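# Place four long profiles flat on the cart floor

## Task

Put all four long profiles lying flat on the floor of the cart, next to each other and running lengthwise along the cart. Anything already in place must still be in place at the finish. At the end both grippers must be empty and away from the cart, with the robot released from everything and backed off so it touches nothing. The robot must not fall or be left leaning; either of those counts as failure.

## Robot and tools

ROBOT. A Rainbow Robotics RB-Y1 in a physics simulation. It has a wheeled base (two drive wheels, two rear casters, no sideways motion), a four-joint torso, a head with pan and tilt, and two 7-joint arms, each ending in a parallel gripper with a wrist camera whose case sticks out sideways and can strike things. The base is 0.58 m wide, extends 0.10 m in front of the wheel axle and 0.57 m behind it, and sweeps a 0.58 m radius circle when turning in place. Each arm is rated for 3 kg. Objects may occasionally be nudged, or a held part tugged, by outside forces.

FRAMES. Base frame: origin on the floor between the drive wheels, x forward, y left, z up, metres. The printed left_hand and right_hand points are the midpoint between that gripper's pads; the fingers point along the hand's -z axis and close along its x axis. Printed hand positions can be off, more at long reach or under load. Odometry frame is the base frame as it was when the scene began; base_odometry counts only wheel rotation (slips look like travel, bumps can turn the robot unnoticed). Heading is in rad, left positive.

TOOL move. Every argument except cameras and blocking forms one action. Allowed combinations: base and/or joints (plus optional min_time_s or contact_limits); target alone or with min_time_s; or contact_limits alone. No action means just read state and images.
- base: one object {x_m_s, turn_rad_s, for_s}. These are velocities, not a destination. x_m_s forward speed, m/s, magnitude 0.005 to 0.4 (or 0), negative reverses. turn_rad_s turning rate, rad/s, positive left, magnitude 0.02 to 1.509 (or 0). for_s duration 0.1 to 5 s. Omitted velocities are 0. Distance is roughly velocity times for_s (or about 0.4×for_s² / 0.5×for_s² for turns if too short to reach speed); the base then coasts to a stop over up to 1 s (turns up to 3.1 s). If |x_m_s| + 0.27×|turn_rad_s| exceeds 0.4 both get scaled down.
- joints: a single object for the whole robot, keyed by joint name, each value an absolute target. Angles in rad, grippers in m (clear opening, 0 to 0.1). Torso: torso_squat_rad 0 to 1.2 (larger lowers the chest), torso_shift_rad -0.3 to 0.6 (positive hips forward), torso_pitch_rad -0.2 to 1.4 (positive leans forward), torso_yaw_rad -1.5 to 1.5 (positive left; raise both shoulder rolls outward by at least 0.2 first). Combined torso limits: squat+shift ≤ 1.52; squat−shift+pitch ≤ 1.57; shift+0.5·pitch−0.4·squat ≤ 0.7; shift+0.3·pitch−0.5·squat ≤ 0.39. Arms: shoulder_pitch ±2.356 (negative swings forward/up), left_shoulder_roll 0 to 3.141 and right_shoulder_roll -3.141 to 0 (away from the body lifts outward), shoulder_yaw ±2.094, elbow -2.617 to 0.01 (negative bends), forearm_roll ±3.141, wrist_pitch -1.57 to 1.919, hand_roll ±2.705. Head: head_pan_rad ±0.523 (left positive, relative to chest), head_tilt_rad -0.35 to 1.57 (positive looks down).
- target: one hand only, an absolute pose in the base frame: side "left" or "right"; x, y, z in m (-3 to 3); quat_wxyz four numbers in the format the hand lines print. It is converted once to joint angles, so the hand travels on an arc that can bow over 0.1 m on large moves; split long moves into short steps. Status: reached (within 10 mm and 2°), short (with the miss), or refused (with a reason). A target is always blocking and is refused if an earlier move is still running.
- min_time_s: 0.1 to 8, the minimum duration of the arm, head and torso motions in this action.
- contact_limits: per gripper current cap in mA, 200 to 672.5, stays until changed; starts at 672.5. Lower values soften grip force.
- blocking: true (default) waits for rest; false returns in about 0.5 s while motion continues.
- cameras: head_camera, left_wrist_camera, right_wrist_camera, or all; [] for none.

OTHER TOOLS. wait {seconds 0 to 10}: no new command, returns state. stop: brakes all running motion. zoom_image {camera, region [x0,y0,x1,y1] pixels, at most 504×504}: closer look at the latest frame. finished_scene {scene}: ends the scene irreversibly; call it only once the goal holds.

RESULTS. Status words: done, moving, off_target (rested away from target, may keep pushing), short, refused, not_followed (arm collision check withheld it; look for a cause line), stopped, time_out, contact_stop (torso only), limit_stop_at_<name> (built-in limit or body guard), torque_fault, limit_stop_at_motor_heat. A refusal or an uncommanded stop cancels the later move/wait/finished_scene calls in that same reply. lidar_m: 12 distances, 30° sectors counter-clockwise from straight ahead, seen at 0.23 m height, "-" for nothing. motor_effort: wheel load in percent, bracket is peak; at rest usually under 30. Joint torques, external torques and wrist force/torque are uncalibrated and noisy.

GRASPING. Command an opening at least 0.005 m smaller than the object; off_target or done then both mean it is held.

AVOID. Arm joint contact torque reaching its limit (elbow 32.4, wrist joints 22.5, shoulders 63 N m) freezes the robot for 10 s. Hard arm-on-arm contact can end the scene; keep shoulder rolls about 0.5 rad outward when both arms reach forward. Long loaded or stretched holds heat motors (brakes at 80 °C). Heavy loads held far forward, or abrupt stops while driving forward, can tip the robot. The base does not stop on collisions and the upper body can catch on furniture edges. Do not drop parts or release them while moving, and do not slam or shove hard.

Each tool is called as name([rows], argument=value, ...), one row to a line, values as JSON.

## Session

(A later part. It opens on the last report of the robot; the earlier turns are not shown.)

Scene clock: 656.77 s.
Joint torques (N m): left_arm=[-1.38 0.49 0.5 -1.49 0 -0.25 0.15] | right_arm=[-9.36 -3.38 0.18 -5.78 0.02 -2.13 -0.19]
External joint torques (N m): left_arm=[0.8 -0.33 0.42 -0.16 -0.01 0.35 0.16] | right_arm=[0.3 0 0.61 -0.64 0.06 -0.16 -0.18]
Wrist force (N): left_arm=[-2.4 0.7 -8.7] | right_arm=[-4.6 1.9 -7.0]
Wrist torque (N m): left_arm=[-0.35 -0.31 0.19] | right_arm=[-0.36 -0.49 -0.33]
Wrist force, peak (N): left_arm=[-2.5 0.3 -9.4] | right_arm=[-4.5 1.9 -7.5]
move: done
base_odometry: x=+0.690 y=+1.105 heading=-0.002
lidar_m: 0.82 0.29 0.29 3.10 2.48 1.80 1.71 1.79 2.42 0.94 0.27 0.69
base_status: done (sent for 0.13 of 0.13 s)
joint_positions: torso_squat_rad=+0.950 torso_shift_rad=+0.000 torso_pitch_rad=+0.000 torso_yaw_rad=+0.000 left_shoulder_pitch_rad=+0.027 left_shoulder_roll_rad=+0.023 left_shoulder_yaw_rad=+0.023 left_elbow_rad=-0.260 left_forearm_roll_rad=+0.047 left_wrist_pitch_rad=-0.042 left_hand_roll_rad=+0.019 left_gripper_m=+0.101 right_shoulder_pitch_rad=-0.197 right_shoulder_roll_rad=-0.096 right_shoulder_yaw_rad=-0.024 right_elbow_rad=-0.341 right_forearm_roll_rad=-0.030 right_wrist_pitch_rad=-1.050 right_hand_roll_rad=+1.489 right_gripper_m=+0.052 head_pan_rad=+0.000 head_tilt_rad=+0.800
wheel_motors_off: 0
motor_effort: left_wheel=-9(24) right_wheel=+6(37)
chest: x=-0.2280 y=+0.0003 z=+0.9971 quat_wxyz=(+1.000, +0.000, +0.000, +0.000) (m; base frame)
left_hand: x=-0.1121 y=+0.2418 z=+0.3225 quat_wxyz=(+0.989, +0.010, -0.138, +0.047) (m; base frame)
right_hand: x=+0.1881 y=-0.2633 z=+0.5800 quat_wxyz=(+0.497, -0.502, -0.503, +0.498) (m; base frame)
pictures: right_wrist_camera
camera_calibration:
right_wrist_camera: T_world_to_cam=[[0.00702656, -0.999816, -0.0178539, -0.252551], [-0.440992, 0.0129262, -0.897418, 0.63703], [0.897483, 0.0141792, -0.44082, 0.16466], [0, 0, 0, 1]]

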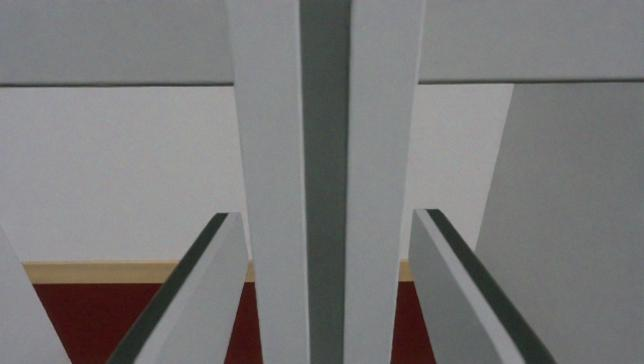

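move(base={"x_m_s":0.1,"for_s":0.1}, cameras=["right_wrist_camera"])

move(joints={"right_gripper_m":0.015}, cameras=["right_wrist_camera"])

Scene clock: 660.63 s.
Joint torques (N m): left_arm=[-2.22 0.56 0.11 -1.4 -0.06 -0.43 0.03] | right_arm=[-9.62 -2.74 0.06 -5.78 0.11 -2.16 -0.22]
External joint torques (N m): left_arm=[-0.05 -0.26 0.03 -0.07 -0.07 0.18 0.04] | right_arm=[0.04 0.64 0.49 -0.64 0.16 -0.18 -0.21]
Wrist force (N): left_arm=[-2.6 0.4 -9.0] | right_arm=[-4.6 1.5 -6.9]
Wrist torque (N m): left_arm=[-0.30 -0.36 0.21] | right_arm=[-0.32 -0.49 -0.34]
Wrist force, peak (N): left_arm=[-2.9 0.5 -9.3] | right_arm=[-4.6 1.4 -7.6]
move: done
base_odometry: x=+0.694 y=+1.105 heading=-0.002
lidar_m: 0.82 0.29 0.27 3.07 2.47 1.79 1.71 1.78 2.41 0.94 0.28 0.67
base_status: done (sent for 0.1 of 0.1 s)
joint_positions: torso_squat_rad=+0.950 torso_shift_rad=+0.000 torso_pitch_rad=+0.000 torso_yaw_rad=+0.000 left_shoulder_pitch_rad=+0.027 left_shoulder_roll_rad=+0.023 left_shoulder_yaw_rad=+0.023 left_elbow_rad=-0.260 left_forearm_roll_rad=+0.047 left_wrist_pitch_rad=-0.042 left_hand_roll_rad=+0.019 left_gripper_m=+0.101 right_shoulder_pitch_rad=-0.197 right_shoulder_roll_rad=-0.096 right_shoulder_yaw_rad=-0.024 right_elbow_rad=-0.341 right_forearm_roll_rad=-0.030 right_wrist_pitch_rad=-1.050 right_hand_roll_rad=+1.489 right_gripper_m=+0.052 head_pan_rad=+0.000 head_tilt_rad=+0.800
wheel_motors_off: 0
motor_effort: left_wheel=-6(26) right_wheel=+5(37)
chest: x=-0.2280 y=+0.0003 z=+0.9971 quat_wxyz=(+1.000, +0.000, +0.000, +0.000) (m; base frame)
left_hand: x=-0.1121 y=+0.2418 z=+0.3225 quat_wxyz=(+0.989, +0.010, -0.138, +0.047) (m; base frame)
right_hand: x=+0.1881 y=-0.2633 z=+0.5800 quat_wxyz=(+0.497, -0.503, -0.503, +0.498) (m; base frame)
pictures: right_wrist_camera
camera_calibration:
right_wrist_camera: T_world_to_cam=[[0.00701492, -0.999816, -0.0178537, -0.252554], [-0.44094, 0.0129319, -0.897443, 0.637042], [0.897509, 0.0141679, -0.440768, 0.164647], [0, 0, 0, 1]]

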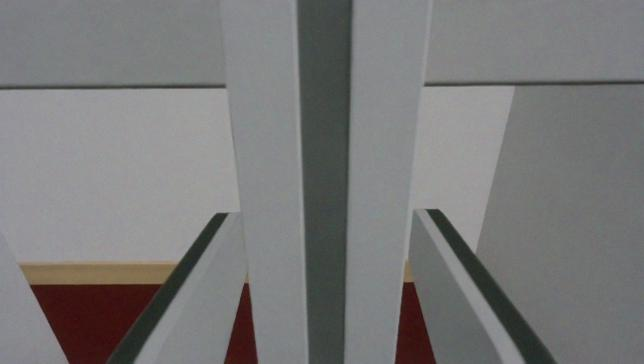

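Scene clock: 661.53 s.
Joint torques (N m): left_arm=[-2.26 0.65 0.07 -1.72 0.04 -0.55 0.2] | right_arm=[-9.41 -3.44 -0.1 -5.95 0.08 -2.06 0.23]
External joint torques (N m): left_arm=[-0.09 -0.17 0 -0.38 0.03 0.06 0.22] | right_arm=[0.25 -0.07 0.32 -0.81 0.13 -0.09 0.24]
Wrist force (N): left_arm=[-2.2 0.5 -9.2] | right_arm=[-3.1 1.9 -7.1]
Wrist torque (N m): left_arm=[-0.30 -0.28 0.20] | right_arm=[-0.46 -0.44 -1.18]
Wrist force, peak (N): left_arm=[-2.8 0.4 -9.3] | right_arm=[-4.1 2.6 -7.4]
move: off_target
base_odometry: x=+0.694 y=+1.105 heading=-0.002
lidar_m: 0.81 0.29 0.27 3.07 2.50 1.78 1.71 1.78 2.42 0.94 0.28 0.68
joint_positions: torso_squat_rad=+0.950 torso_shift_rad=+0.000 torso_pitch_rad=+0.000 torso_yaw_rad=+0.000 left_shoulder_pitch_rad=+0.027 left_shoulder_roll_rad=+0.023 left_shoulder_yaw_rad=+0.023 left_elbow_rad=-0.260 left_forearm_roll_rad=+0.047 left_wrist_pitch_rad=-0.042 left_hand_roll_rad=+0.019 left_gripper_m=+0.101 right_shoulder_pitch_rad=-0.197 right_shoulder_roll_rad=-0.096 right_shoulder_yaw_rad=-0.024 right_elbow_rad=-0.341 right_forearm_roll_rad=-0.030 right_wrist_pitch_rad=-1.050 right_hand_roll_rad=+1.489 right_gripper_m=+0.030 head_pan_rad=+0.000 head_tilt_rad=+0.800
joint_status: right_gripper_m off_target (ended at +0.030, target +0.015)
wheel_motors_off: 0
motor_effort: left_wheel=-5(6) right_wheel=+7(7)
chest: x=-0.2280 y=+0.0003 z=+0.9971 quat_wxyz=(+1.000, +0.000, +0.000, +0.000) (m; base frame)
left_hand: x=-0.1121 y=+0.2418 z=+0.3225 quat_wxyz=(+0.989, +0.010, -0.138, +0.047) (m; base frame)
right_hand: x=+0.1881 y=-0.2632 z=+0.5800 quat_wxyz=(+0.497, -0.502, -0.503, +0.497) (m; base frame)
pictures: right_wrist_camera
camera_calibration:
right_wrist_camera: T_world_to_cam=[[0.00704706, -0.999811, -0.0181313, -0.25232], [-0.440946, 0.0131669, -0.897437, 0.637091], [0.897506, 0.0143192, -0.440769, 0.164686], [0, 0, 0, 1]]

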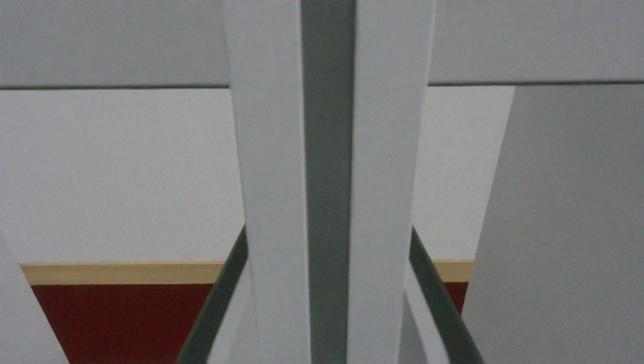

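move(joints={"torso_squat_rad":0.91}, min_time_s=1, cameras=[])

move(base={"x_m_s":-0.1,"for_s":1.5}, cameras=["head_camera"])

move(joints={"torso_squat_rad":0.7}, cameras=[])

move(base={"x_m_s":-0.25,"for_s":2.9}, cameras=[])

move(base={"turn_rad_s":-0.45,"for_s":3.49}, cameras=["head_camera"])

move(base={"x_m_s":0.3,"for_s":4.57}, cameras=[])

move(base={"turn_rad_s":0.45,"for_s":3.5}, joints={"torso_squat_rad":0.4}, cameras=["head_camera"])

Scene clock: 668.20 s.
Joint torques (N m): left_arm=[-1.72 0.69 0.18 -1.58 -0.25 -0.41 -0.08] | right_arm=[-12.33 -3.38 -0.13 -9.02 0.03 -4.31 -0.27]
External joint torques (N m): left_arm=[0.44 -0.13 0.1 -0.25 -0.26 0.19 -0.06] | right_arm=[-2.7 -0.01 0.29 -3.89 0.08 -2.33 -0.27]
Wrist force (N): left_arm=[-2.5 0.3 -9.1] | right_arm=[-4.2 10.9 -6.6]
Wrist torque (N m): left_arm=[-0.29 -0.29 0.19] | right_arm=[-0.31 -0.43 -0.35]
Wrist force, peak (N): left_arm=[-2.9 0.2 -9.4] | right_arm=[-5.1 11.2 -6.5]
move: done
base_odometry: x=+0.694 y=+1.105 heading=-0.002
lidar_m: 0.81 0.29 0.29 3.07 2.48 1.79 1.71 1.79 2.42 0.94 0.28 0.69
joint_positions: torso_squat_rad=+0.910 torso_shift_rad=+0.000 torso_pitch_rad=+0.000 torso_yaw_rad=+0.000 left_shoulder_pitch_rad=+0.027 left_shoulder_roll_rad=+0.023 left_shoulder_yaw_rad=+0.023 left_elbow_rad=-0.260 left_forearm_roll_rad=+0.047 left_wrist_pitch_rad=-0.042 left_hand_roll_rad=+0.019 left_gripper_m=+0.101 right_shoulder_pitch_rad=-0.196 right_shoulder_roll_rad=-0.095 right_shoulder_yaw_rad=-0.024 right_elbow_rad=-0.340 right_forearm_roll_rad=-0.030 right_wrist_pitch_rad=-1.050 right_hand_roll_rad=+1.489 right_gripper_m=+0.030 head_pan_rad=+0.000 head_tilt_rad=+0.800
joint_status: all done
wheel_motors_off: 0
motor_effort: left_wheel=-5(6) right_wheel=+6(8)
chest: x=-0.2278 y=+0.0003 z=+1.0195 quat_wxyz=(+1.000, +0.000, +0.000, +0.000) (m; base frame)
left_hand: x=-0.1122 y=+0.2418 z=+0.3449 quat_wxyz=(+0.989, +0.010, -0.138, +0.047) (m; base frame)
right_hand: x=+0.1876 y=-0.2634 z=+0.6016 quat_wxyz=(+0.498, -0.502, -0.502, +0.498) (m; base frame)
pictures: none

Scene clock: 670.60 s.
Joint torques (N m): left_arm=[-2.51 0.36 -0.41 -1.53 -0.26 -0.65 0.23] | right_arm=[-13.77 -3.53 -0.19 -9.25 0.12 -4.28 -0.16]
External joint torques (N m): left_arm=[-0.35 -0.46 -0.48 -0.2 -0.26 -0.04 0.25] | right_arm=[-4.14 -0.15 0.23 -4.13 0.16 -2.28 -0.15]
Wrist force (N): left_arm=[-2.4 0.3 -9.1] | right_arm=[-4.2 10.7 -6.6]
Wrist torque (N m): left_arm=[-0.27 -0.33 0.20] | right_arm=[-0.54 -0.43 -0.35]
Wrist force, peak (N): left_arm=[-2.5 0.2 -9.3] | right_arm=[-4.1 11.4 -7.6]
move: done
base_odometry: x=+0.544 y=+1.105 heading=-0.003
lidar_m: 0.96 0.40 1.32 3.60 2.29 1.62 1.56 1.62 2.19 0.95 0.28 0.68
base_status: done (sent for 1.5 of 1.5 s)
joint_positions: torso_squat_rad=+0.910 torso_shift_rad=+0.000 torso_pitch_rad=+0.000 torso_yaw_rad=+0.000 left_shoulder_pitch_rad=+0.027 left_shoulder_roll_rad=+0.023 left_shoulder_yaw_rad=+0.023 left_elbow_rad=-0.260 left_forearm_roll_rad=+0.047 left_wrist_pitch_rad=-0.042 left_hand_roll_rad=+0.019 left_gripper_m=+0.101 right_shoulder_pitch_rad=-0.196 right_shoulder_roll_rad=-0.095 right_shoulder_yaw_rad=-0.024 right_elbow_rad=-0.340 right_forearm_roll_rad=-0.030 right_wrist_pitch_rad=-1.050 right_hand_roll_rad=+1.489 right_gripper_m=+0.030 head_pan_rad=+0.000 head_tilt_rad=+0.800
wheel_motors_off: 0
motor_effort: left_wheel=-17(28) right_wheel=-2(42)
chest: x=-0.2279 y=+0.0003 z=+1.0195 quat_wxyz=(+1.000, +0.000, +0.000, +0.000) (m; base frame)
left_hand: x=-0.1122 y=+0.2419 z=+0.3449 quat_wxyz=(+0.989, +0.010, -0.138, +0.047) (m; base frame)
right_hand: x=+0.1874 y=-0.2634 z=+0.6015 quat_wxyz=(+0.498, -0.502, -0.502, +0.498) (m; base frame)
pictures: head_camera
camera_calibration:
head_camera: T_world_to_cam=[[-0.0583323, -0.998209, 0.0132374, -0.0221995], [-0.682186, 0.0301769, -0.730556, 0.807323], [0.728848, -0.0516453, -0.682725, 0.923933], [0, 0, 0, 1]]

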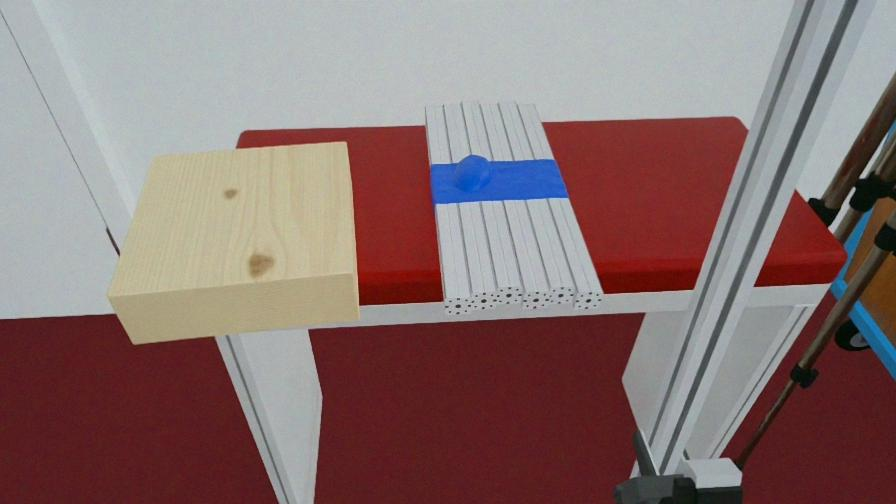

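Scene clock: 672.10 s.
Joint torques (N m): left_arm=[-3.15 1.07 -0.95 -1.79 -0.25 -0.51 0.22] | right_arm=[-13.6 -3.88 0.11 -9.25 -0.05 -4.34 0.4]
External joint torques (N m): left_arm=[-0.99 0.25 -1.03 -0.47 -0.25 0.1 0.24] | right_arm=[-3.97 -0.5 0.53 -4.12 -0.01 -2.36 0.4]
Wrist force (N): left_arm=[-2.1 0.2 -9.0] | right_arm=[-4.3 10.9 -6.5]
Wrist torque (N m): left_arm=[-0.25 -0.25 0.17] | right_arm=[-0.26 -0.42 -0.35]
Wrist force, peak (N): left_arm=[-2.6 0.1 -9.4] | right_arm=[-4.2 11.4 -7.0]
move: done
base_odometry: x=+0.544 y=+1.105 heading=-0.003
lidar_m: 0.96 0.41 1.35 3.59 2.27 1.64 1.56 1.63 2.19 0.97 0.28 0.67
joint_positions: torso_squat_rad=+0.700 torso_shift_rad=+0.000 torso_pitch_rad=+0.000 torso_yaw_rad=+0.000 left_shoulder_pitch_rad=+0.027 left_shoulder_roll_rad=+0.023 left_shoulder_yaw_rad=+0.023 left_elbow_rad=-0.260 left_forearm_roll_rad=+0.047 left_wrist_pitch_rad=-0.042 left_hand_roll_rad=+0.019 left_gripper_m=+0.101 right_shoulder_pitch_rad=-0.196 right_shoulder_roll_rad=-0.095 right_shoulder_yaw_rad=-0.024 right_elbow_rad=-0.340 right_forearm_roll_rad=-0.030 right_wrist_pitch_rad=-1.050 right_hand_roll_rad=+1.489 right_gripper_m=+0.030 head_pan_rad=+0.000 head_tilt_rad=+0.800
joint_status: all done
wheel_motors_off: 0
motor_effort: left_wheel=-17(18) right_wheel=-1(4)
chest: x=-0.2278 y=+0.0003 z=+1.1253 quat_wxyz=(+1.000, +0.000, +0.000, +0.000) (m; base frame)
left_hand: x=-0.1123 y=+0.2419 z=+0.4507 quat_wxyz=(+0.989, +0.010, -0.138, +0.047) (m; base frame)
right_hand: x=+0.1874 y=-0.2634 z=+0.7072 quat_wxyz=(+0.498, -0.502, -0.502, +0.498) (m; base frame)
pictures: none

Scene clock: 676.23 s.
Joint torques (N m): left_arm=[-2.6 0.89 -0.81 -1.64 -0.29 -0.67 0.05] | right_arm=[-13.53 -3.58 -0.24 -8.94 0.04 -4.38 -0.09]
External joint torques (N m): left_arm=[-0.44 0.07 -0.88 -0.31 -0.3 -0.06 0.06] | right_arm=[-3.9 -0.21 0.19 -3.82 0.08 -2.4 -0.09]
Wrist force (N): left_arm=[-2.2 0.5 -9.3] | right_arm=[-4.1 10.8 -6.6]
Wrist torque (N m): left_arm=[-0.29 -0.26 0.17] | right_arm=[-0.21 -0.40 -0.33]
Wrist force, peak (N): left_arm=[-2.2 0.5 -9.5] | right_arm=[-4.3 10.9 -7.7]
move: done
base_odometry: x=-0.181 y=+1.108 heading=-0.004
lidar_m: 1.11 1.75 2.34 3.61 1.24 0.88 0.84 0.88 1.21 3.16 0.27 1.20
base_status: done (sent for 2.9 of 2.9 s)
joint_positions: torso_squat_rad=+0.700 torso_shift_rad=+0.000 torso_pitch_rad=+0.000 torso_yaw_rad=+0.000 left_shoulder_pitch_rad=+0.027 left_shoulder_roll_rad=+0.023 left_shoulder_yaw_rad=+0.023 left_elbow_rad=-0.260 left_forearm_roll_rad=+0.047 left_wrist_pitch_rad=-0.042 left_hand_roll_rad=+0.019 left_gripper_m=+0.101 right_shoulder_pitch_rad=-0.196 right_shoulder_roll_rad=-0.095 right_shoulder_yaw_rad=-0.024 right_elbow_rad=-0.340 right_forearm_roll_rad=-0.030 right_wrist_pitch_rad=-1.050 right_hand_roll_rad=+1.489 right_gripper_m=+0.030 head_pan_rad=+0.000 head_tilt_rad=+0.800
wheel_motors_off: 0
motor_effort: left_wheel=-11(45) right_wheel=+14(35)
chest: x=-0.2279 y=+0.0003 z=+1.1253 quat_wxyz=(+1.000, +0.000, +0.000, +0.000) (m; base frame)
left_hand: x=-0.1123 y=+0.2419 z=+0.4507 quat_wxyz=(+0.989, +0.010, -0.138, +0.047) (m; base frame)
right_hand: x=+0.1874 y=-0.2634 z=+0.7073 quat_wxyz=(+0.498, -0.502, -0.502, +0.498) (m; base frame)
pictures: none

Scene clock: 680.97 s.
Joint torques (N m): left_arm=[-2.23 0.53 -0.68 -1.77 -0.11 -0.63 0.2] | right_arm=[-13.28 -3.87 -0.09 -9.16 0.12 -4.47 -0.22]
External joint torques (N m): left_arm=[-0.07 -0.28 -0.76 -0.44 -0.11 -0.02 0.21] | right_arm=[-3.65 -0.49 0.33 -4.04 0.17 -2.49 -0.22]
Wrist force (N): left_arm=[-2.1 0.1 -9.1] | right_arm=[-4.2 10.8 -6.6]
Wrist torque (N m): left_arm=[-0.23 -0.23 0.18] | right_arm=[-0.24 -0.44 -0.31]
Wrist force, peak (N): left_arm=[-2.4 0.4 -9.4] | right_arm=[-4.4 11.0 -6.7]
move: done
base_odometry: x=-0.181 y=+1.108 heading=-1.578
lidar_m: 3.06 1.32 1.20 1.10 1.73 2.35 3.68 1.25 0.88 0.83 0.27 1.17
base_status: done (sent for 3.5 of 3.5 s)
joint_positions: torso_squat_rad=+0.700 torso_shift_rad=+0.000 torso_pitch_rad=+0.000 torso_yaw_rad=+0.000 left_shoulder_pitch_rad=+0.027 left_shoulder_roll_rad=+0.023 left_shoulder_yaw_rad=+0.023 left_elbow_rad=-0.260 left_forearm_roll_rad=+0.047 left_wrist_pitch_rad=-0.042 left_hand_roll_rad=+0.019 left_gripper_m=+0.101 right_shoulder_pitch_rad=-0.196 right_shoulder_roll_rad=-0.095 right_shoulder_yaw_rad=-0.024 right_elbow_rad=-0.340 right_forearm_roll_rad=-0.030 right_wrist_pitch_rad=-1.050 right_hand_roll_rad=+1.489 right_gripper_m=+0.030 head_pan_rad=+0.000 head_tilt_rad=+0.800
wheel_motors_off: 0
motor_effort: left_wheel=+14(55) right_wheel=+8(53)
chest: x=-0.2279 y=+0.0003 z=+1.1253 quat_wxyz=(+1.000, +0.000, +0.000, +0.000) (m; base frame)
left_hand: x=-0.1123 y=+0.2419 z=+0.4507 quat_wxyz=(+0.989, +0.010, -0.138, +0.047) (m; base frame)
right_hand: x=+0.1874 y=-0.2634 z=+0.7073 quat_wxyz=(+0.498, -0.502, -0.502, +0.498) (m; base frame)
pictures: head_camera
camera_calibration:
head_camera: T_world_to_cam=[[-0.0583323, -0.99821, 0.0131905, -0.0235575], [-0.68218, 0.0302108, -0.73056, 0.884602], [0.728854, -0.0516135, -0.682721, 0.996137], [0, 0, 0, 1]]

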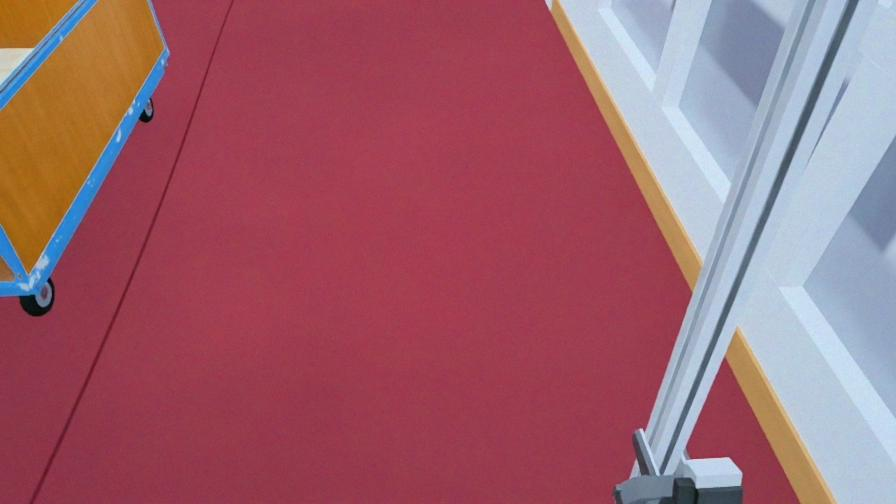

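Scene clock: 686.60 s.
Joint torques (N m): left_arm=[-1.45 0.51 -0.47 -1.44 -0.33 -0.5 0.38] | right_arm=[-12.84 -4.1 -0.06 -8.84 -0.13 -4.16 -0.25]
External joint torques (N m): left_arm=[0.71 -0.31 -0.54 -0.11 -0.33 0.11 0.4] | right_arm=[-3.21 -0.73 0.36 -3.71 -0.09 -2.17 -0.24]
Wrist force (N): left_arm=[-2.1 -0.1 -9.1] | right_arm=[-4.2 10.7 -6.6]
Wrist torque (N m): left_arm=[-0.23 -0.24 0.19] | right_arm=[-0.31 -0.41 -0.32]
Wrist force, peak (N): left_arm=[-2.5 0.2 -9.6] | right_arm=[-4.2 11.0 -7.4]
move: done
base_odometry: x=-0.191 y=-0.262 heading=-1.578
lidar_m: 2.92 2.53 0.95 0.89 0.94 1.91 3.53 1.20 0.84 0.80 0.28 1.10
base_status: done (sent for 4.57 of 4.57 s)
joint_positions: torso_squat_rad=+0.700 torso_shift_rad=+0.000 torso_pitch_rad=+0.000 torso_yaw_rad=+0.000 left_shoulder_pitch_rad=+0.027 left_shoulder_roll_rad=+0.023 left_shoulder_yaw_rad=+0.023 left_elbow_rad=-0.260 left_forearm_roll_rad=+0.047 left_wrist_pitch_rad=-0.042 left_hand_roll_rad=+0.019 left_gripper_m=+0.101 right_shoulder_pitch_rad=-0.196 right_shoulder_roll_rad=-0.095 right_shoulder_yaw_rad=-0.024 right_elbow_rad=-0.340 right_forearm_roll_rad=-0.030 right_wrist_pitch_rad=-1.050 right_hand_roll_rad=+1.489 right_gripper_m=+0.030 head_pan_rad=+0.000 head_tilt_rad=+0.800
wheel_motors_off: 0
motor_effort: left_wheel=-2(53) right_wheel=-2(61)
chest: x=-0.2278 y=+0.0003 z=+1.1253 quat_wxyz=(+1.000, +0.000, +0.000, +0.000) (m; base frame)
left_hand: x=-0.1121 y=+0.2419 z=+0.4507 quat_wxyz=(+0.989, +0.010, -0.138, +0.047) (m; base frame)
right_hand: x=+0.1876 y=-0.2633 z=+0.7074 quat_wxyz=(+0.498, -0.502, -0.502, +0.498) (m; base frame)
pictures: none

Scene clock: 691.43 s.
Joint torques (N m): left_arm=[-1.48 1.15 -0.02 -1.2 -0.03 -0.68 0.34] | right_arm=[-13.11 -3.18 -0.38 -9.59 0.12 -4.41 -0.16]
External joint torques (N m): left_arm=[0.69 0.32 -0.1 0.13 -0.04 -0.08 0.35] | right_arm=[-3.48 0.19 0.04 -4.46 0.16 -2.44 -0.15]
Wrist force (N): left_arm=[-2.7 0.8 -9.0] | right_arm=[-4.2 10.5 -6.7]
Wrist torque (N m): left_arm=[-0.35 -0.35 0.22] | right_arm=[-0.31 -0.44 -0.36]
Wrist force, peak (N): left_arm=[-2.7 0.1 -9.6] | right_arm=[-4.4 11.3 -6.4]
move: done
base_odometry: x=-0.192 y=-0.262 heading=-0.004
lidar_m: 0.90 0.94 1.92 3.47 1.18 0.84 0.79 0.84 1.14 2.97 2.50 0.95
base_status: done (sent for 3.5 of 3.5 s)
joint_positions: torso_squat_rad=+0.400 torso_shift_rad=+0.000 torso_pitch_rad=+0.000 torso_yaw_rad=+0.000 left_shoulder_pitch_rad=+0.027 left_shoulder_roll_rad=+0.023 left_shoulder_yaw_rad=+0.023 left_elbow_rad=-0.260 left_forearm_roll_rad=+0.047 left_wrist_pitch_rad=-0.042 left_hand_roll_rad=+0.019 left_gripper_m=+0.101 right_shoulder_pitch_rad=-0.196 right_shoulder_roll_rad=-0.095 right_shoulder_yaw_rad=-0.024 right_elbow_rad=-0.340 right_forearm_roll_rad=-0.030 right_wrist_pitch_rad=-1.050 right_hand_roll_rad=+1.489 right_gripper_m=+0.030 head_pan_rad=+0.000 head_tilt_rad=+0.800
joint_status: all done
wheel_motors_off: 0
motor_effort: left_wheel=+6(49) right_wheel=+16(44)
chest: x=-0.2278 y=+0.0003 z=+1.2347 quat_wxyz=(+1.000, +0.000, +0.000, +0.000) (m; base frame)
left_hand: x=-0.1121 y=+0.2419 z=+0.5601 quat_wxyz=(+0.989, +0.010, -0.138, +0.047) (m; base frame)
right_hand: x=+0.1874 y=-0.2634 z=+0.8166 quat_wxyz=(+0.498, -0.502, -0.502, +0.498) (m; base frame)
pictures: head_camera
camera_calibration:
head_camera: T_world_to_cam=[[-0.0583302, -0.998211, 0.0131675, -0.0249772], [-0.682297, 0.0302344, -0.730449, 0.964376], [0.728744, -0.0515914, -0.68284, 1.07086], [0, 0, 0, 1]]

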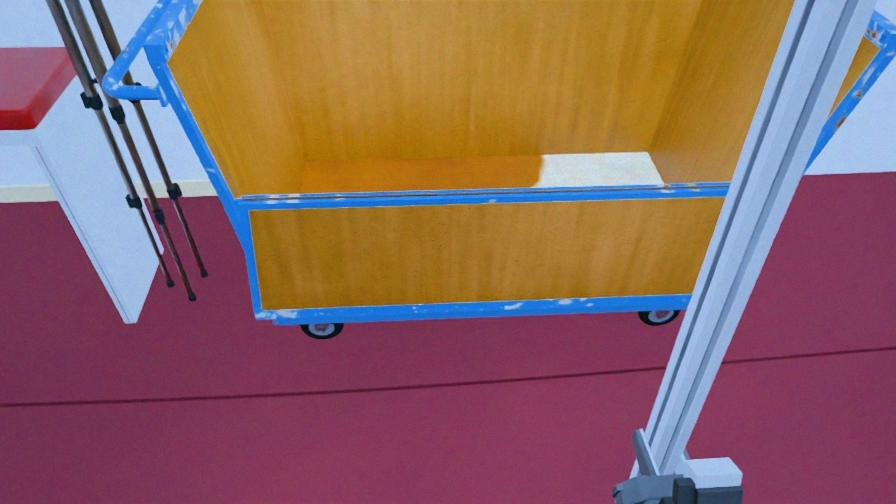

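move(joints={"right_hand_roll_rad":0.0}, min_time_s=2.5, cameras=["head_camera"])

move(target={"side":"right","x":0.28,"y":-0.265,"z":0.85,"quat_wxyz":[1,0,0,0]}, min_time_s=2, cameras=["head_camera"])

move(joints={"torso_pitch_rad":0.4}, cameras=[])

move(target={"side":"right","x":0.30,"y":-0.28,"z":0.80,"quat_wxyz":[1,0,0,0.008]}, min_time_s=2, cameras=[])

move(base={"x_m_s":0.2,"for_s":2.98}, cameras=["head_camera"])

Scene clock: 699.80 s.
Joint torques (N m): left_arm=[-2.34 1.17 -0.5 -0.98 -0.3 -0.67 0.05] | right_arm=[-13.3 -3.91 0.35 -9.31 0.13 -4.33 -0.49]
External joint torques (N m): left_arm=[-0.17 0.34 -0.58 0.35 -0.31 -0.07 0.06] | right_arm=[-3.67 -0.49 0.76 -4.18 0.14 -2.35 -0.54]
Wrist force (N): left_arm=[-2.4 0.1 -9.1] | right_arm=[-19.9 -3.5 -6.8]
Wrist torque (N m): left_arm=[-0.28 -0.30 0.23] | right_arm=[0.01 -0.78 -0.05]
Wrist force, peak (N): left_arm=[-2.5 0.7 -9.6] | right_arm=[-20.2 -3.4 -7.0]
move: done
base_odometry: x=-0.192 y=-0.262 heading=-0.004
lidar_m: 0.89 0.95 1.89 3.45 1.17 0.84 0.79 0.84 1.14 2.96 2.50 0.95
joint_positions: torso_squat_rad=+0.400 torso_shift_rad=+0.000 torso_pitch_rad=+0.000 torso_yaw_rad=+0.000 left_shoulder_pitch_rad=+0.027 left_shoulder_roll_rad=+0.023 left_shoulder_yaw_rad=+0.023 left_elbow_rad=-0.260 left_forearm_roll_rad=+0.047 left_wrist_pitch_rad=-0.042 left_hand_roll_rad=+0.019 left_gripper_m=+0.101 right_shoulder_pitch_rad=-0.196 right_shoulder_roll_rad=-0.095 right_shoulder_yaw_rad=-0.024 right_elbow_rad=-0.340 right_forearm_roll_rad=-0.030 right_wrist_pitch_rad=-1.050 right_hand_roll_rad=+0.000 right_gripper_m=+0.030 head_pan_rad=+0.000 head_tilt_rad=+0.800
joint_status: all done
wheel_motors_off: 0
motor_effort: left_wheel=+7(8) right_wheel=+17(18)
chest: x=-0.2278 y=+0.0003 z=+1.2347 quat_wxyz=(+1.000, +0.000, +0.000, +0.000) (m; base frame)
left_hand: x=-0.1121 y=+0.2419 z=+0.5601 quat_wxyz=(+0.989, +0.010, -0.138, +0.047) (m; base frame)
right_hand: x=+0.1874 y=-0.2634 z=+0.8166 quat_wxyz=(+0.704, -0.029, -0.709, +0.029) (m; base frame)
pictures: head_camera
camera_calibration:
head_camera: T_world_to_cam=[[-0.0583302, -0.998211, 0.0131674, -0.0249771], [-0.682297, 0.0302345, -0.730449, 0.964376], [0.728744, -0.0515913, -0.68284, 1.07086], [0, 0, 0, 1]]

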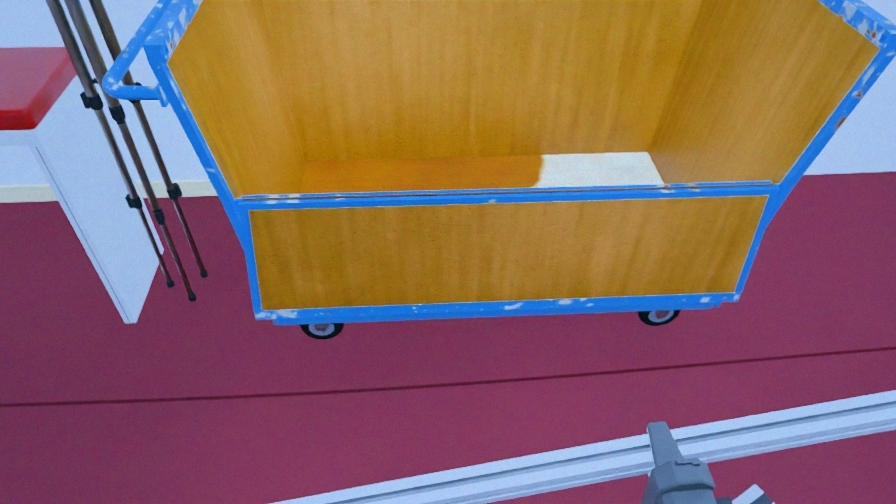

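Scene clock: 702.17 s.
Joint torques (N m): left_arm=[-1.7 0.69 -0.39 -1.39 -0.23 -0.53 0.2] | right_arm=[-25.44 -10.55 0.19 -10.24 0.1 -0.68 -0.22]
External joint torques (N m): left_arm=[0.46 -0.14 -0.46 -0.06 -0.24 0.08 0.21] | right_arm=[-2.39 -1.87 0.78 -2.89 -0.15 -0.38 -0.22]
Wrist force (N): left_arm=[-2.5 0.5 -8.7] | right_arm=[-6.8 -4.8 -22.1]
Wrist torque (N m): left_arm=[-0.31 -0.33 0.24] | right_arm=[-0.15 -0.54 -0.29]
Wrist force, peak (N): left_arm=[-2.8 0.4 -9.4] | right_arm=[-7.3 -4.0 -23.5]
move: short
base_odometry: x=-0.192 y=-0.262 heading=-0.004
lidar_m: 0.90 0.95 1.91 3.45 1.17 0.82 0.79 0.84 1.14 2.98 2.53 0.95
joint_positions: torso_squat_rad=+0.400 torso_shift_rad=+0.000 torso_pitch_rad=+0.000 torso_yaw_rad=+0.000 left_shoulder_pitch_rad=+0.027 left_shoulder_roll_rad=+0.023 left_shoulder_yaw_rad=+0.023 left_elbow_rad=-0.260 left_forearm_roll_rad=+0.047 left_wrist_pitch_rad=-0.042 left_hand_roll_rad=+0.019 left_gripper_m=+0.101 right_shoulder_pitch_rad=-0.984 right_shoulder_roll_rad=-0.280 right_shoulder_yaw_rad=+0.061 right_elbow_rad=-0.267 right_forearm_roll_rad=-0.375 right_wrist_pitch_rad=+1.121 right_hand_roll_rad=+0.029 right_gripper_m=+0.030 head_pan_rad=+0.000 head_tilt_rad=+0.800
joint_status: all done
wheel_motors_off: 0
motor_effort: left_wheel=+7(8) right_wheel=+18(21)
chest: x=-0.2279 y=+0.0003 z=+1.2347 quat_wxyz=(+1.000, +0.000, +0.000, +0.000) (m; base frame)
left_hand: x=-0.1122 y=+0.2419 z=+0.5601 quat_wxyz=(+0.989, +0.010, -0.138, +0.047) (m; base frame)
right_hand: x=+0.2787 y=-0.2649 z=+0.8498 quat_wxyz=(+0.998, -0.005, -0.060, +0.000) (m; base frame)
right_hand_status: short (checked arc, as near as the solve gets, planned for 2.0 s): 1 mm and 7.0 deg off. The place is met; only the turn is off.
pictures: head_camera
camera_calibration:
head_camera: T_world_to_cam=[[-0.0583273, -0.99821, 0.0131822, -0.0249848], [-0.68225, 0.0302183, -0.730494, 0.964416], [0.728788, -0.0516013, -0.682792, 1.07084], [0, 0, 0, 1]]

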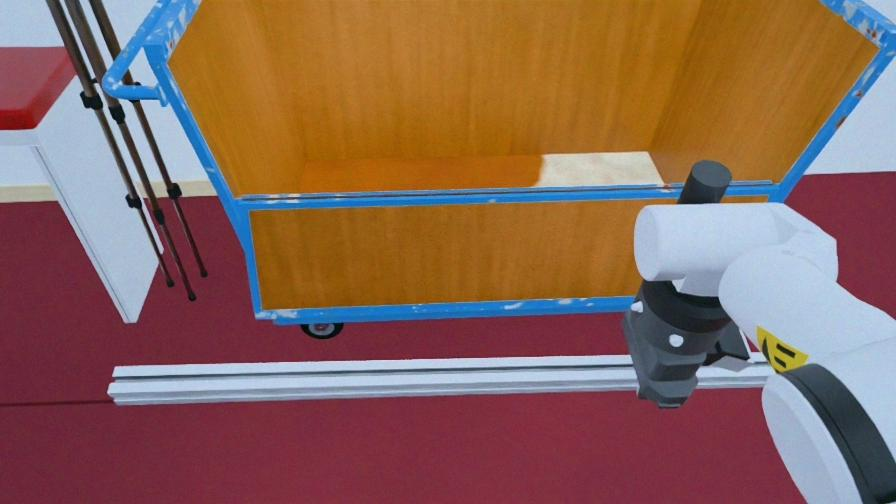

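Scene clock: 704.30 s.
Joint torques (N m): left_arm=[8.76 1.28 -0.44 2.1 -0.3 0.12 0.29] | right_arm=[-17.94 -9.31 -0.01 -6.79 0.1 1.03 -0.37]
External joint torques (N m): left_arm=[0.74 0.43 -0.6 -0.57 -0.3 0 0.28] | right_arm=[-2.55 -2.04 0.45 -2.3 -0.12 0.54 -0.36]
Wrist force (N): left_arm=[-0.2 0.5 -9.3] | right_arm=[-0.8 -5.0 -21.5]
Wrist torque (N m): left_arm=[-0.33 -0.19 0.20] | right_arm=[-0.18 -0.41 -0.37]
Wrist force, peak (N): left_arm=[-0.3 0.5 -10.1] | right_arm=[-5.2 -4.5 -22.6]
move: done
base_odometry: x=-0.192 y=-0.262 heading=-0.004
lidar_m: 0.90 0.93 1.92 3.46 1.17 0.83 0.81 0.84 1.15 2.99 2.52 0.94
joint_positions: torso_squat_rad=+0.400 torso_shift_rad=+0.000 torso_pitch_rad=+0.400 torso_yaw_rad=+0.000 left_shoulder_pitch_rad=+0.027 left_shoulder_roll_rad=+0.023 left_shoulder_yaw_rad=+0.023 left_elbow_rad=-0.260 left_forearm_roll_rad=+0.047 left_wrist_pitch_rad=-0.042 left_hand_roll_rad=+0.019 left_gripper_m=+0.101 right_shoulder_pitch_rad=-0.984 right_shoulder_roll_rad=-0.280 right_shoulder_yaw_rad=+0.061 right_elbow_rad=-0.267 right_forearm_roll_rad=-0.375 right_wrist_pitch_rad=+1.120 right_hand_roll_rad=+0.029 right_gripper_m=+0.030 head_pan_rad=+0.000 head_tilt_rad=+0.800
joint_status: all done
wheel_motors_off: 0
motor_effort: left_wheel=+6(7) right_wheel=+18(21)
chest: x=-0.1074 y=+0.0003 z=+1.2102 quat_wxyz=(+0.980, +0.000, +0.199, +0.000) (m; base frame)
left_hand: x=-0.2635 y=+0.2419 z=+0.5438 quat_wxyz=(+0.997, +0.019, +0.061, +0.044) (m; base frame)
right_hand: x=+0.2095 y=-0.2649 z=+0.6586 quat_wxyz=(+0.990, -0.005, +0.139, +0.001) (m; base frame)
pictures: none

Scene clock: 706.80 s.
Joint torques (N m): left_arm=[8.22 0.95 -0.15 2 -0.06 0.05 0.13] | right_arm=[-17.62 -10.01 -4.16 -11.4 0.05 -0.29 -0.42]
External joint torques (N m): left_arm=[0.2 0.11 -0.31 -0.67 -0.06 -0.08 0.12] | right_arm=[-2.98 -1.15 -0.68 -3.36 -0.19 -0.25 -0.42]
Wrist force (N): left_arm=[-0.4 0.2 -9.6] | right_arm=[-4.7 -4.8 -22.2]
Wrist torque (N m): left_arm=[-0.34 -0.22 0.17] | right_arm=[-0.43 -0.51 -0.33]
Wrist force, peak (N): left_arm=[0.2 0.3 -9.8] | right_arm=[-7.3 -4.9 -22.7]
move: done
base_odometry: x=-0.192 y=-0.262 heading=-0.004
lidar_m: 0.90 0.95 1.91 3.45 1.18 0.83 0.80 0.82 1.14 2.99 2.53 0.95
joint_positions: torso_squat_rad=+0.400 torso_shift_rad=+0.000 torso_pitch_rad=+0.400 torso_yaw_rad=+0.000 left_shoulder_pitch_rad=+0.027 left_shoulder_roll_rad=+0.023 left_shoulder_yaw_rad=+0.023 left_elbow_rad=-0.260 left_forearm_roll_rad=+0.047 left_wrist_pitch_rad=-0.042 left_hand_roll_rad=+0.019 left_gripper_m=+0.101 right_shoulder_pitch_rad=-0.708 right_shoulder_roll_rad=-0.415 right_shoulder_yaw_rad=-0.011 right_elbow_rad=-1.325 right_forearm_roll_rad=-0.384 right_wrist_pitch_rad=+1.622 right_hand_roll_rad=-0.113 right_gripper_m=+0.030 head_pan_rad=+0.000 head_tilt_rad=+0.800
joint_status: all done
wheel_motors_off: 0
motor_effort: left_wheel=+6(7) right_wheel=+18(22)
chest: x=-0.1074 y=+0.0003 z=+1.2102 quat_wxyz=(+0.980, +0.000, +0.199, +0.000) (m; base frame)
left_hand: x=-0.2635 y=+0.2419 z=+0.5438 quat_wxyz=(+0.997, +0.019, +0.061, +0.044) (m; base frame)
right_hand: x=+0.2993 y=-0.2798 z=+0.8002 quat_wxyz=(+1.000, +0.001, +0.002, +0.008) (m; base frame)
right_hand_status: reached (checked arc, planned for 2.0 s): 1 mm and 0.3 deg off.
pictures: none

Scene clock: 710.80 s.
Joint torques (N m): left_arm=[8.95 1.2 -0.1 2.24 -0.19 0.53 0.11] | right_arm=[-16.79 -10.73 -3.71 -11.2 0.22 -0.1 -0.27]
External joint torques (N m): left_arm=[0.93 0.35 -0.26 -0.43 -0.2 0.4 0.1] | right_arm=[-2.15 -1.86 -0.23 -3.15 -0.03 -0.06 -0.27]
Wrist force (N): left_arm=[-0.2 0.5 -9.0] | right_arm=[-5.0 -4.4 -22.4]
Wrist torque (N m): left_arm=[-0.36 -0.19 0.19] | right_arm=[-0.31 -0.52 -0.34]
Wrist force, peak (N): left_arm=[-0.1 0.3 -9.9] | right_arm=[-4.6 -4.6 -22.7]
move: done
base_odometry: x=+0.402 y=-0.264 heading=-0.003
lidar_m: 0.31 0.33 0.44 4.22 2.03 1.46 1.39 1.45 1.97 4.84 0.47 0.33
base_status: done (sent for 2.97 of 2.97 s)
joint_positions: torso_squat_rad=+0.400 torso_shift_rad=+0.000 torso_pitch_rad=+0.400 torso_yaw_rad=+0.000 left_shoulder_pitch_rad=+0.027 left_shoulder_roll_rad=+0.023 left_shoulder_yaw_rad=+0.023 left_elbow_rad=-0.260 left_forearm_roll_rad=+0.047 left_wrist_pitch_rad=-0.042 left_hand_roll_rad=+0.019 left_gripper_m=+0.101 right_shoulder_pitch_rad=-0.709 right_shoulder_roll_rad=-0.415 right_shoulder_yaw_rad=-0.011 right_elbow_rad=-1.325 right_forearm_roll_rad=-0.384 right_wrist_pitch_rad=+1.622 right_hand_roll_rad=-0.113 right_gripper_m=+0.030 head_pan_rad=+0.000 head_tilt_rad=+0.800
wheel_motors_off: 0
motor_effort: left_wheel=+8(43) right_wheel=-6(52)
chest: x=-0.1073 y=+0.0003 z=+1.2102 quat_wxyz=(+0.980, +0.000, +0.199, +0.000) (m; base frame)
left_hand: x=-0.2634 y=+0.2419 z=+0.5438 quat_wxyz=(+0.997, +0.019, +0.061, +0.044) (m; base frame)
right_hand: x=+0.2994 y=-0.2797 z=+0.8002 quat_wxyz=(+1.000, +0.001, +0.002, +0.008) (m; base frame)
pictures: head_camera
camera_calibration:
head_camera: T_world_to_cam=[[-0.0486082, -0.99821, 0.0348523, -0.0428212], [-0.912873, 0.0302381, -0.407122, 0.612683], [0.40534, -0.0516053, -0.912708, 1.20983], [0, 0, 0, 1]]

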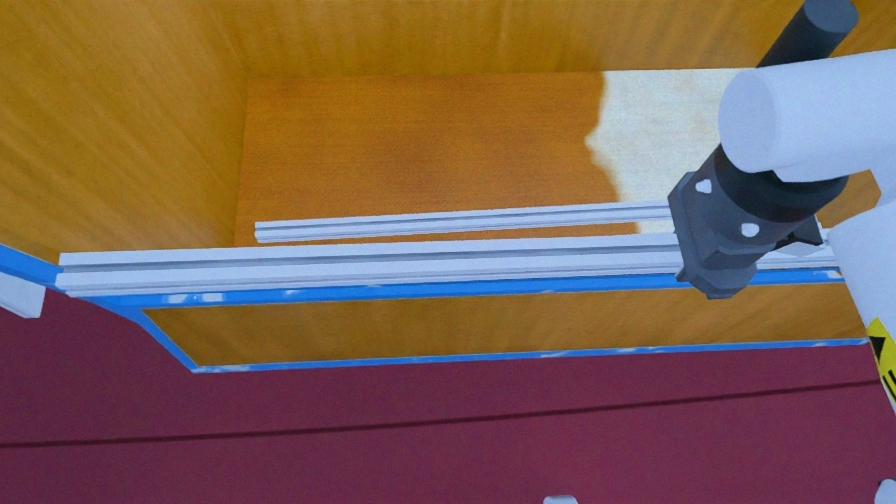

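move(target={"side":"right","x":0.37,"y":-0.2815,"z":0.80,"quat_wxyz":[1,0,0,0.009]}, min_time_s=1.5, cameras=[])

move(base={"x_m_s":0.1,"for_s":0.79}, joints={"torso_shift_rad":0.25,"torso_squat_rad":0.6}, cameras=[])

move(joints={"torso_pitch_rad":0.8}, min_time_s=2, cameras=["head_camera"])

move(target={"side":"right","x":0.34,"y":-0.2815,"z":0.42,"quat_wxyz":[1,0,0,0.009]}, min_time_s=2, cameras=["head_camera","right_wrist_camera"])

Scene clock: 718.67 s.
Joint torques (N m): left_arm=[9.61 0.06 -0.49 2.56 -0.04 0.1 0.19] | right_arm=[-22.42 -12.91 -3.1 -10.44 0.33 -0.02 -0.14]
External joint torques (N m): left_arm=[1.6 -0.78 -0.65 -0.11 -0.04 -0.03 0.18] | right_arm=[-2.98 -2.86 -0.94 -2.7 0.08 0.04 -0.14]
Wrist force (N): left_arm=[0.0 0.6 -9.4] | right_arm=[-4.9 -4.8 -22.7]
Wrist torque (N m): left_arm=[-0.37 -0.15 0.18] | right_arm=[-0.26 -0.49 -0.32]
Wrist force, peak (N): left_arm=[-0.3 0.2 -9.9] | right_arm=[-4.9 -4.7 -22.9]
move: done
base_odometry: x=+0.402 y=-0.264 heading=-0.003
lidar_m: 0.30 0.33 0.46 4.21 2.05 1.45 1.39 1.45 1.98 4.85 0.48 0.33
joint_positions: torso_squat_rad=+0.400 torso_shift_rad=+0.000 torso_pitch_rad=+0.400 torso_yaw_rad=+0.000 left_shoulder_pitch_rad=+0.027 left_shoulder_roll_rad=+0.023 left_shoulder_yaw_rad=+0.023 left_elbow_rad=-0.260 left_forearm_roll_rad=+0.047 left_wrist_pitch_rad=-0.042 left_hand_roll_rad=+0.019 left_gripper_m=+0.101 right_shoulder_pitch_rad=-1.048 right_shoulder_roll_rad=-0.420 right_shoulder_yaw_rad=-0.015 right_elbow_rad=-0.770 right_forearm_roll_rad=-0.374 right_wrist_pitch_rad=+1.425 right_hand_roll_rad=-0.008 right_gripper_m=+0.030 head_pan_rad=+0.000 head_tilt_rad=+0.800
joint_status: all done
wheel_motors_off: 0
motor_effort: left_wheel=+8(9) right_wheel=-8(10)
chest: x=-0.1073 y=+0.0003 z=+1.2102 quat_wxyz=(+0.980, +0.000, +0.199, +0.000) (m; base frame)
left_hand: x=-0.2634 y=+0.2419 z=+0.5438 quat_wxyz=(+0.997, +0.019, +0.061, +0.044) (m; base frame)
right_hand: x=+0.3693 y=-0.2813 z=+0.7995 quat_wxyz=(+1.000, +0.000, +0.000, +0.009) (m; base frame)
right_hand_status: reached (checked arc, planned for 1.5 s): 1 mm and 0.0 deg off.
pictures: none

Scene clock: 721.17 s.
Joint torques (N m): left_arm=[8.61 1.1 0.02 2.48 0.04 0.21 0.23] | right_arm=[-22.46 -13.53 -3.06 -10.67 0.32 -0.18 0.1]
External joint torques (N m): left_arm=[0.58 0.25 -0.14 -0.19 0.04 0.08 0.23] | right_arm=[-3.04 -3.47 -0.9 -2.93 0.07 -0.13 0.1]
Wrist force (N): left_arm=[-0.1 -0.1 -9.4] | right_arm=[-5.0 -4.7 -22.7]
Wrist torque (N m): left_arm=[-0.26 -0.16 0.15] | right_arm=[-0.22 -0.53 -0.36]
Wrist force, peak (N): left_arm=[-0.1 0.2 -9.9] | right_arm=[-6.4 -4.3 -23.0]
move: done
base_odometry: x=+0.482 y=-0.264 heading=-0.003
lidar_m: 0.23 0.25 0.33 3.91 2.15 1.55 1.47 1.54 2.05 4.50 0.37 0.25
base_status: done (sent for 0.8 of 0.8 s)
joint_positions: torso_squat_rad=+0.600 torso_shift_rad=+0.250 torso_pitch_rad=+0.401 torso_yaw_rad=+0.000 left_shoulder_pitch_rad=+0.027 left_shoulder_roll_rad=+0.023 left_shoulder_yaw_rad=+0.023 left_elbow_rad=-0.260 left_forearm_roll_rad=+0.047 left_wrist_pitch_rad=-0.042 left_hand_roll_rad=+0.019 left_gripper_m=+0.101 right_shoulder_pitch_rad=-1.048 right_shoulder_roll_rad=-0.420 right_shoulder_yaw_rad=-0.015 right_elbow_rad=-0.770 right_forearm_roll_rad=-0.374 right_wrist_pitch_rad=+1.425 right_hand_roll_rad=-0.008 right_gripper_m=+0.030 head_pan_rad=+0.000 head_tilt_rad=+0.800
joint_status: all done
wheel_motors_off: 0
motor_effort: left_wheel=+4(41) right_wheel=-7(22)
chest: x=+0.0357 y=+0.0003 z=+1.1252 quat_wxyz=(+0.980, +0.000, +0.199, +0.000) (m; base frame)
left_hand: x=-0.1205 y=+0.2419 z=+0.4588 quat_wxyz=(+0.997, +0.019, +0.061, +0.044) (m; base frame)
right_hand: x=+0.5122 y=-0.2813 z=+0.7144 quat_wxyz=(+1.000, +0.000, +0.000, +0.009) (m; base frame)
pictures: none

Scene clock: 723.47 s.
Joint torques (N m): left_arm=[17.99 0.57 -0.35 5.58 0.01 1.02 0.15] | right_arm=[-13.98 -10.7 -2.76 -7.74 0.07 1.41 -0.22]
External joint torques (N m): left_arm=[1.05 -0.17 -0.57 -0.67 0.01 0.18 0.12] | right_arm=[-3.1 -2.44 -1.02 -2.28 -0.12 0.69 -0.2]
Wrist force (N): left_arm=[1.8 -0.1 -8.7] | right_arm=[1.1 -5.0 -21.5]
Wrist torque (N m): left_arm=[-0.26 -0.11 0.13] | right_arm=[-0.16 -0.40 -0.43]
Wrist force, peak (N): left_arm=[0.0 0.3 -9.6] | right_arm=[-3.5 -4.6 -22.8]
move: done
base_odometry: x=+0.482 y=-0.264 heading=-0.003
lidar_m: 0.23 0.25 0.34 3.94 2.14 1.55 1.47 1.54 2.06 4.51 0.35 0.24
joint_positions: torso_squat_rad=+0.600 torso_shift_rad=+0.250 torso_pitch_rad=+0.800 torso_yaw_rad=+0.000 left_shoulder_pitch_rad=+0.027 left_shoulder_roll_rad=+0.023 left_shoulder_yaw_rad=+0.023 left_elbow_rad=-0.260 left_forearm_roll_rad=+0.047 left_wrist_pitch_rad=-0.042 left_hand_roll_rad=+0.019 left_gripper_m=+0.101 right_shoulder_pitch_rad=-1.048 right_shoulder_roll_rad=-0.420 right_shoulder_yaw_rad=-0.015 right_elbow_rad=-0.770 right_forearm_roll_rad=-0.374 right_wrist_pitch_rad=+1.425 right_hand_roll_rad=-0.008 right_gripper_m=+0.030 head_pan_rad=+0.000 head_tilt_rad=+0.800
joint_status: all done
wheel_motors_off: 0
motor_effort: left_wheel=+5(5) right_wheel=-6(9)
chest: x=+0.1370 y=+0.0003 z=+1.0558 quat_wxyz=(+0.921, +0.000, +0.390, +0.000) (m; base frame)
left_hand: x=-0.2662 y=+0.2419 z=+0.5027 quat_wxyz=(+0.965, +0.027, +0.258, +0.039) (m; base frame)
right_hand: x=+0.4163 y=-0.2813 z=+0.4920 quat_wxyz=(+0.980, +0.002, +0.199, +0.009) (m; base frame)
pictures: head_camera
camera_calibration:
head_camera: T_world_to_cam=[[-0.0312311, -0.998209, 0.0510276, -0.0450323], [-0.99935, 0.0302651, -0.0195948, 0.375606], [0.0180154, -0.0516063, -0.998505, 1.11349], [0, 0, 0, 1]]

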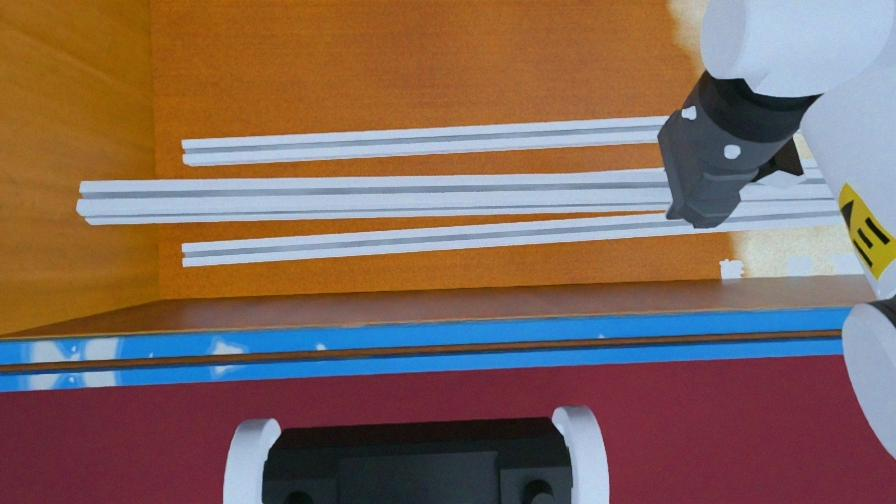

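Scene clock: 725.80 s.
Joint torques (N m): left_arm=[17.77 0.81 -0.06 5.47 -0.11 1.18 0.35] | right_arm=[15.14 7.78 4.48 3.9 -1.81 6.2 -0.97]
External joint torques (N m): left_arm=[0.86 0.07 -0.27 -0.77 -0.12 0.34 0.32] | right_arm=[17.2 13.17 6.37 9.29 -2.01 6.27 -0.98]
Wrist force (N): left_arm=[2.0 -0.4 -8.5] | right_arm=[27.4 -17.1 -16.0]
Wrist torque (N m): left_arm=[-0.24 -0.09 0.14] | right_arm=[0.19 1.03 0.04]
Wrist force, peak (N): left_arm=[2.1 -0.1 -9.0] | right_arm=[54.8 -11.3 9.2]
move: done
base_odometry: x=+0.482 y=-0.264 heading=-0.003
lidar_m: 0.21 0.22 0.31 3.94 2.15 1.54 1.47 1.53 2.10 4.50 0.34 0.23
joint_positions: torso_squat_rad=+0.600 torso_shift_rad=+0.250 torso_pitch_rad=+0.800 torso_yaw_rad=+0.000 left_shoulder_pitch_rad=+0.027 left_shoulder_roll_rad=+0.023 left_shoulder_yaw_rad=+0.023 left_elbow_rad=-0.260 left_forearm_roll_rad=+0.047 left_wrist_pitch_rad=-0.042 left_hand_roll_rad=+0.019 left_gripper_m=+0.101 right_shoulder_pitch_rad=-0.572 right_shoulder_roll_rad=-0.310 right_shoulder_yaw_rad=-0.009 right_elbow_rad=-1.091 right_forearm_roll_rad=-0.270 right_wrist_pitch_rad=+0.846 right_hand_roll_rad=-0.038 right_gripper_m=+0.030 head_pan_rad=+0.000 head_tilt_rad=+0.800
joint_status: all done
wheel_motors_off: 0
motor_effort: left_wheel=+3(5) right_wheel=-21(25)
chest: x=+0.1369 y=+0.0004 z=+1.0559 quat_wxyz=(+0.921, +0.000, +0.389, +0.000) (m; base frame)
left_hand: x=-0.2660 y=+0.2418 z=+0.5026 quat_wxyz=(+0.965, +0.027, +0.258, +0.039) (m; base frame)
right_hand: x=+0.3453 y=-0.2828 z=+0.4217 quat_wxyz=(+1.000, -0.001, -0.005, +0.010) (m; base frame)
right_hand_status: reached (checked arc, planned for 2.0 s): 6 mm and 0.6 deg off.
pictures: head_camera, right_wrist_camera
camera_calibration:
head_camera: T_world_to_cam=[[-0.030981, -0.998207, 0.0512124, -0.045148], [-0.999344, 0.0299722, -0.0203519, 0.376217], [0.0187804, -0.0518093, -0.99848, 1.11353], [0, 0, 0, 1]]
right_wrist_camera: T_world_to_cam=[[-0.999862, -0.00184437, -0.0165332, 0.353381], [-0.00905375, 0.894091, 0.447794, 0.0973362], [0.0139563, 0.447882, -0.893984, 0.572958], [0, 0, 0, 1]]

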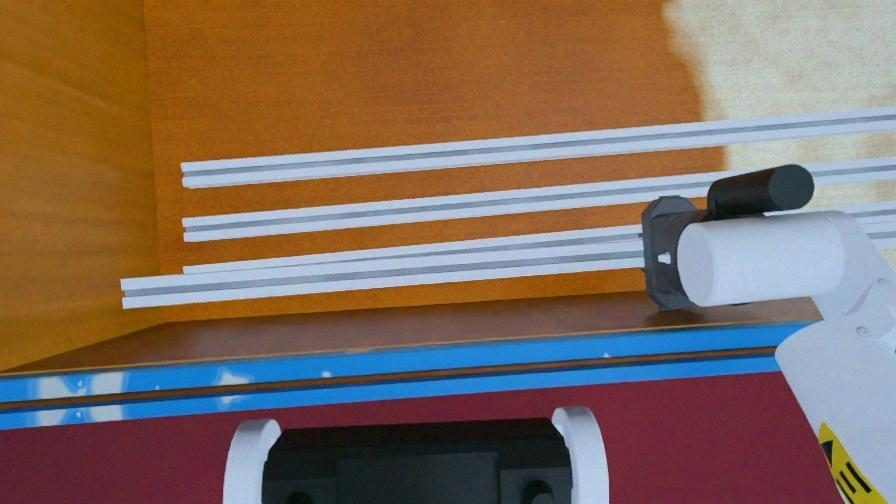

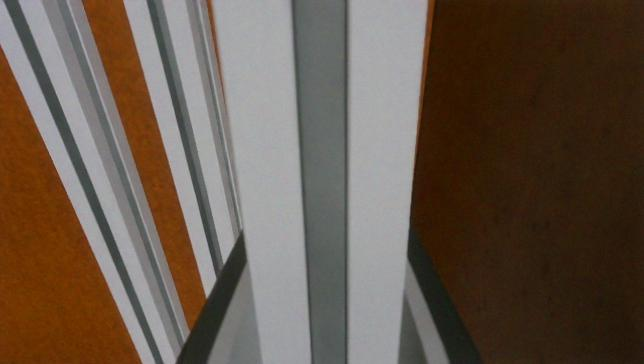

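move(joints={"torso_squat_rad":0.55}, cameras=["head_camera"])

Scene clock: 733.37 s.
Joint torques (N m): left_arm=[17.41 0.48 -0.16 5.77 -0.16 0.9 0.26] | right_arm=[5.88 -2.45 0.13 -2.51 -0.25 3.14 -0.42]
External joint torques (N m): left_arm=[0.48 -0.26 -0.38 -0.47 -0.16 0.06 0.23] | right_arm=[7.84 2.85 1.99 2.83 -0.44 3.2 -0.42]
Wrist force (N): left_arm=[2.0 0.1 -8.7] | right_arm=[8.7 -4.7 -24.6]
Wrist torque (N m): left_arm=[-0.29 -0.09 0.14] | right_arm=[-0.30 -0.19 -0.49]
Wrist force, peak (N): left_arm=[2.2 0.0 -9.2] | right_arm=[28.6 -17.0 -30.9]
move: done
base_odometry: x=+0.482 y=-0.264 heading=-0.003
lidar_m: 0.21 0.22 0.30 3.91 2.12 1.56 1.47 1.54 2.07 4.52 0.34 0.23
joint_positions: torso_squat_rad=+0.550 torso_shift_rad=+0.250 torso_pitch_rad=+0.800 torso_yaw_rad=+0.000 left_shoulder_pitch_rad=+0.027 left_shoulder_roll_rad=+0.023 left_shoulder_yaw_rad=+0.023 left_elbow_rad=-0.260 left_forearm_roll_rad=+0.047 left_wrist_pitch_rad=-0.042 left_hand_roll_rad=+0.019 left_gripper_m=+0.101 right_shoulder_pitch_rad=-0.570 right_shoulder_roll_rad=-0.307 right_shoulder_yaw_rad=-0.008 right_elbow_rad=-1.089 right_forearm_roll_rad=-0.271 right_wrist_pitch_rad=+0.846 right_hand_roll_rad=-0.038 right_gripper_m=+0.030 head_pan_rad=+0.000 head_tilt_rad=+0.800
joint_status: all done
wheel_motors_off: 0
motor_effort: left_wheel=+5(5) right_wheel=-14(23)
chest: x=+0.1418 y=+0.0003 z=+1.0742 quat_wxyz=(+0.921, +0.000, +0.390, +0.000) (m; base frame)
left_hand: x=-0.2615 y=+0.2418 z=+0.5212 quat_wxyz=(+0.965, +0.027, +0.258, +0.039) (m; base frame)
right_hand: x=+0.3468 y=-0.2815 z=+0.4389 quat_wxyz=(+1.000, +0.000, -0.002, +0.009) (m; base frame)
pictures: head_camera
camera_calibration:
head_camera: T_world_to_cam=[[-0.0310274, -0.998213, 0.0510697, -0.0458288], [-0.999357, 0.0300637, -0.0195302, 0.380657], [0.0179599, -0.0516429, -0.998504, 1.13178], [0, 0, 0, 1]]

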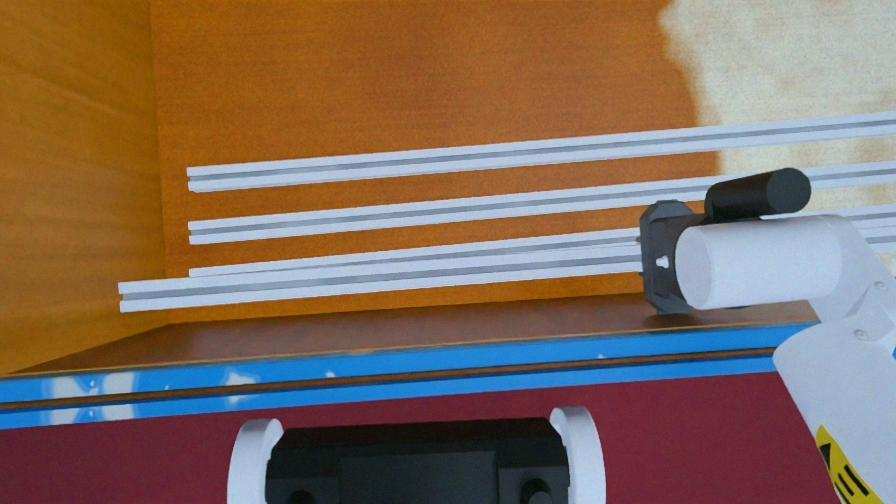

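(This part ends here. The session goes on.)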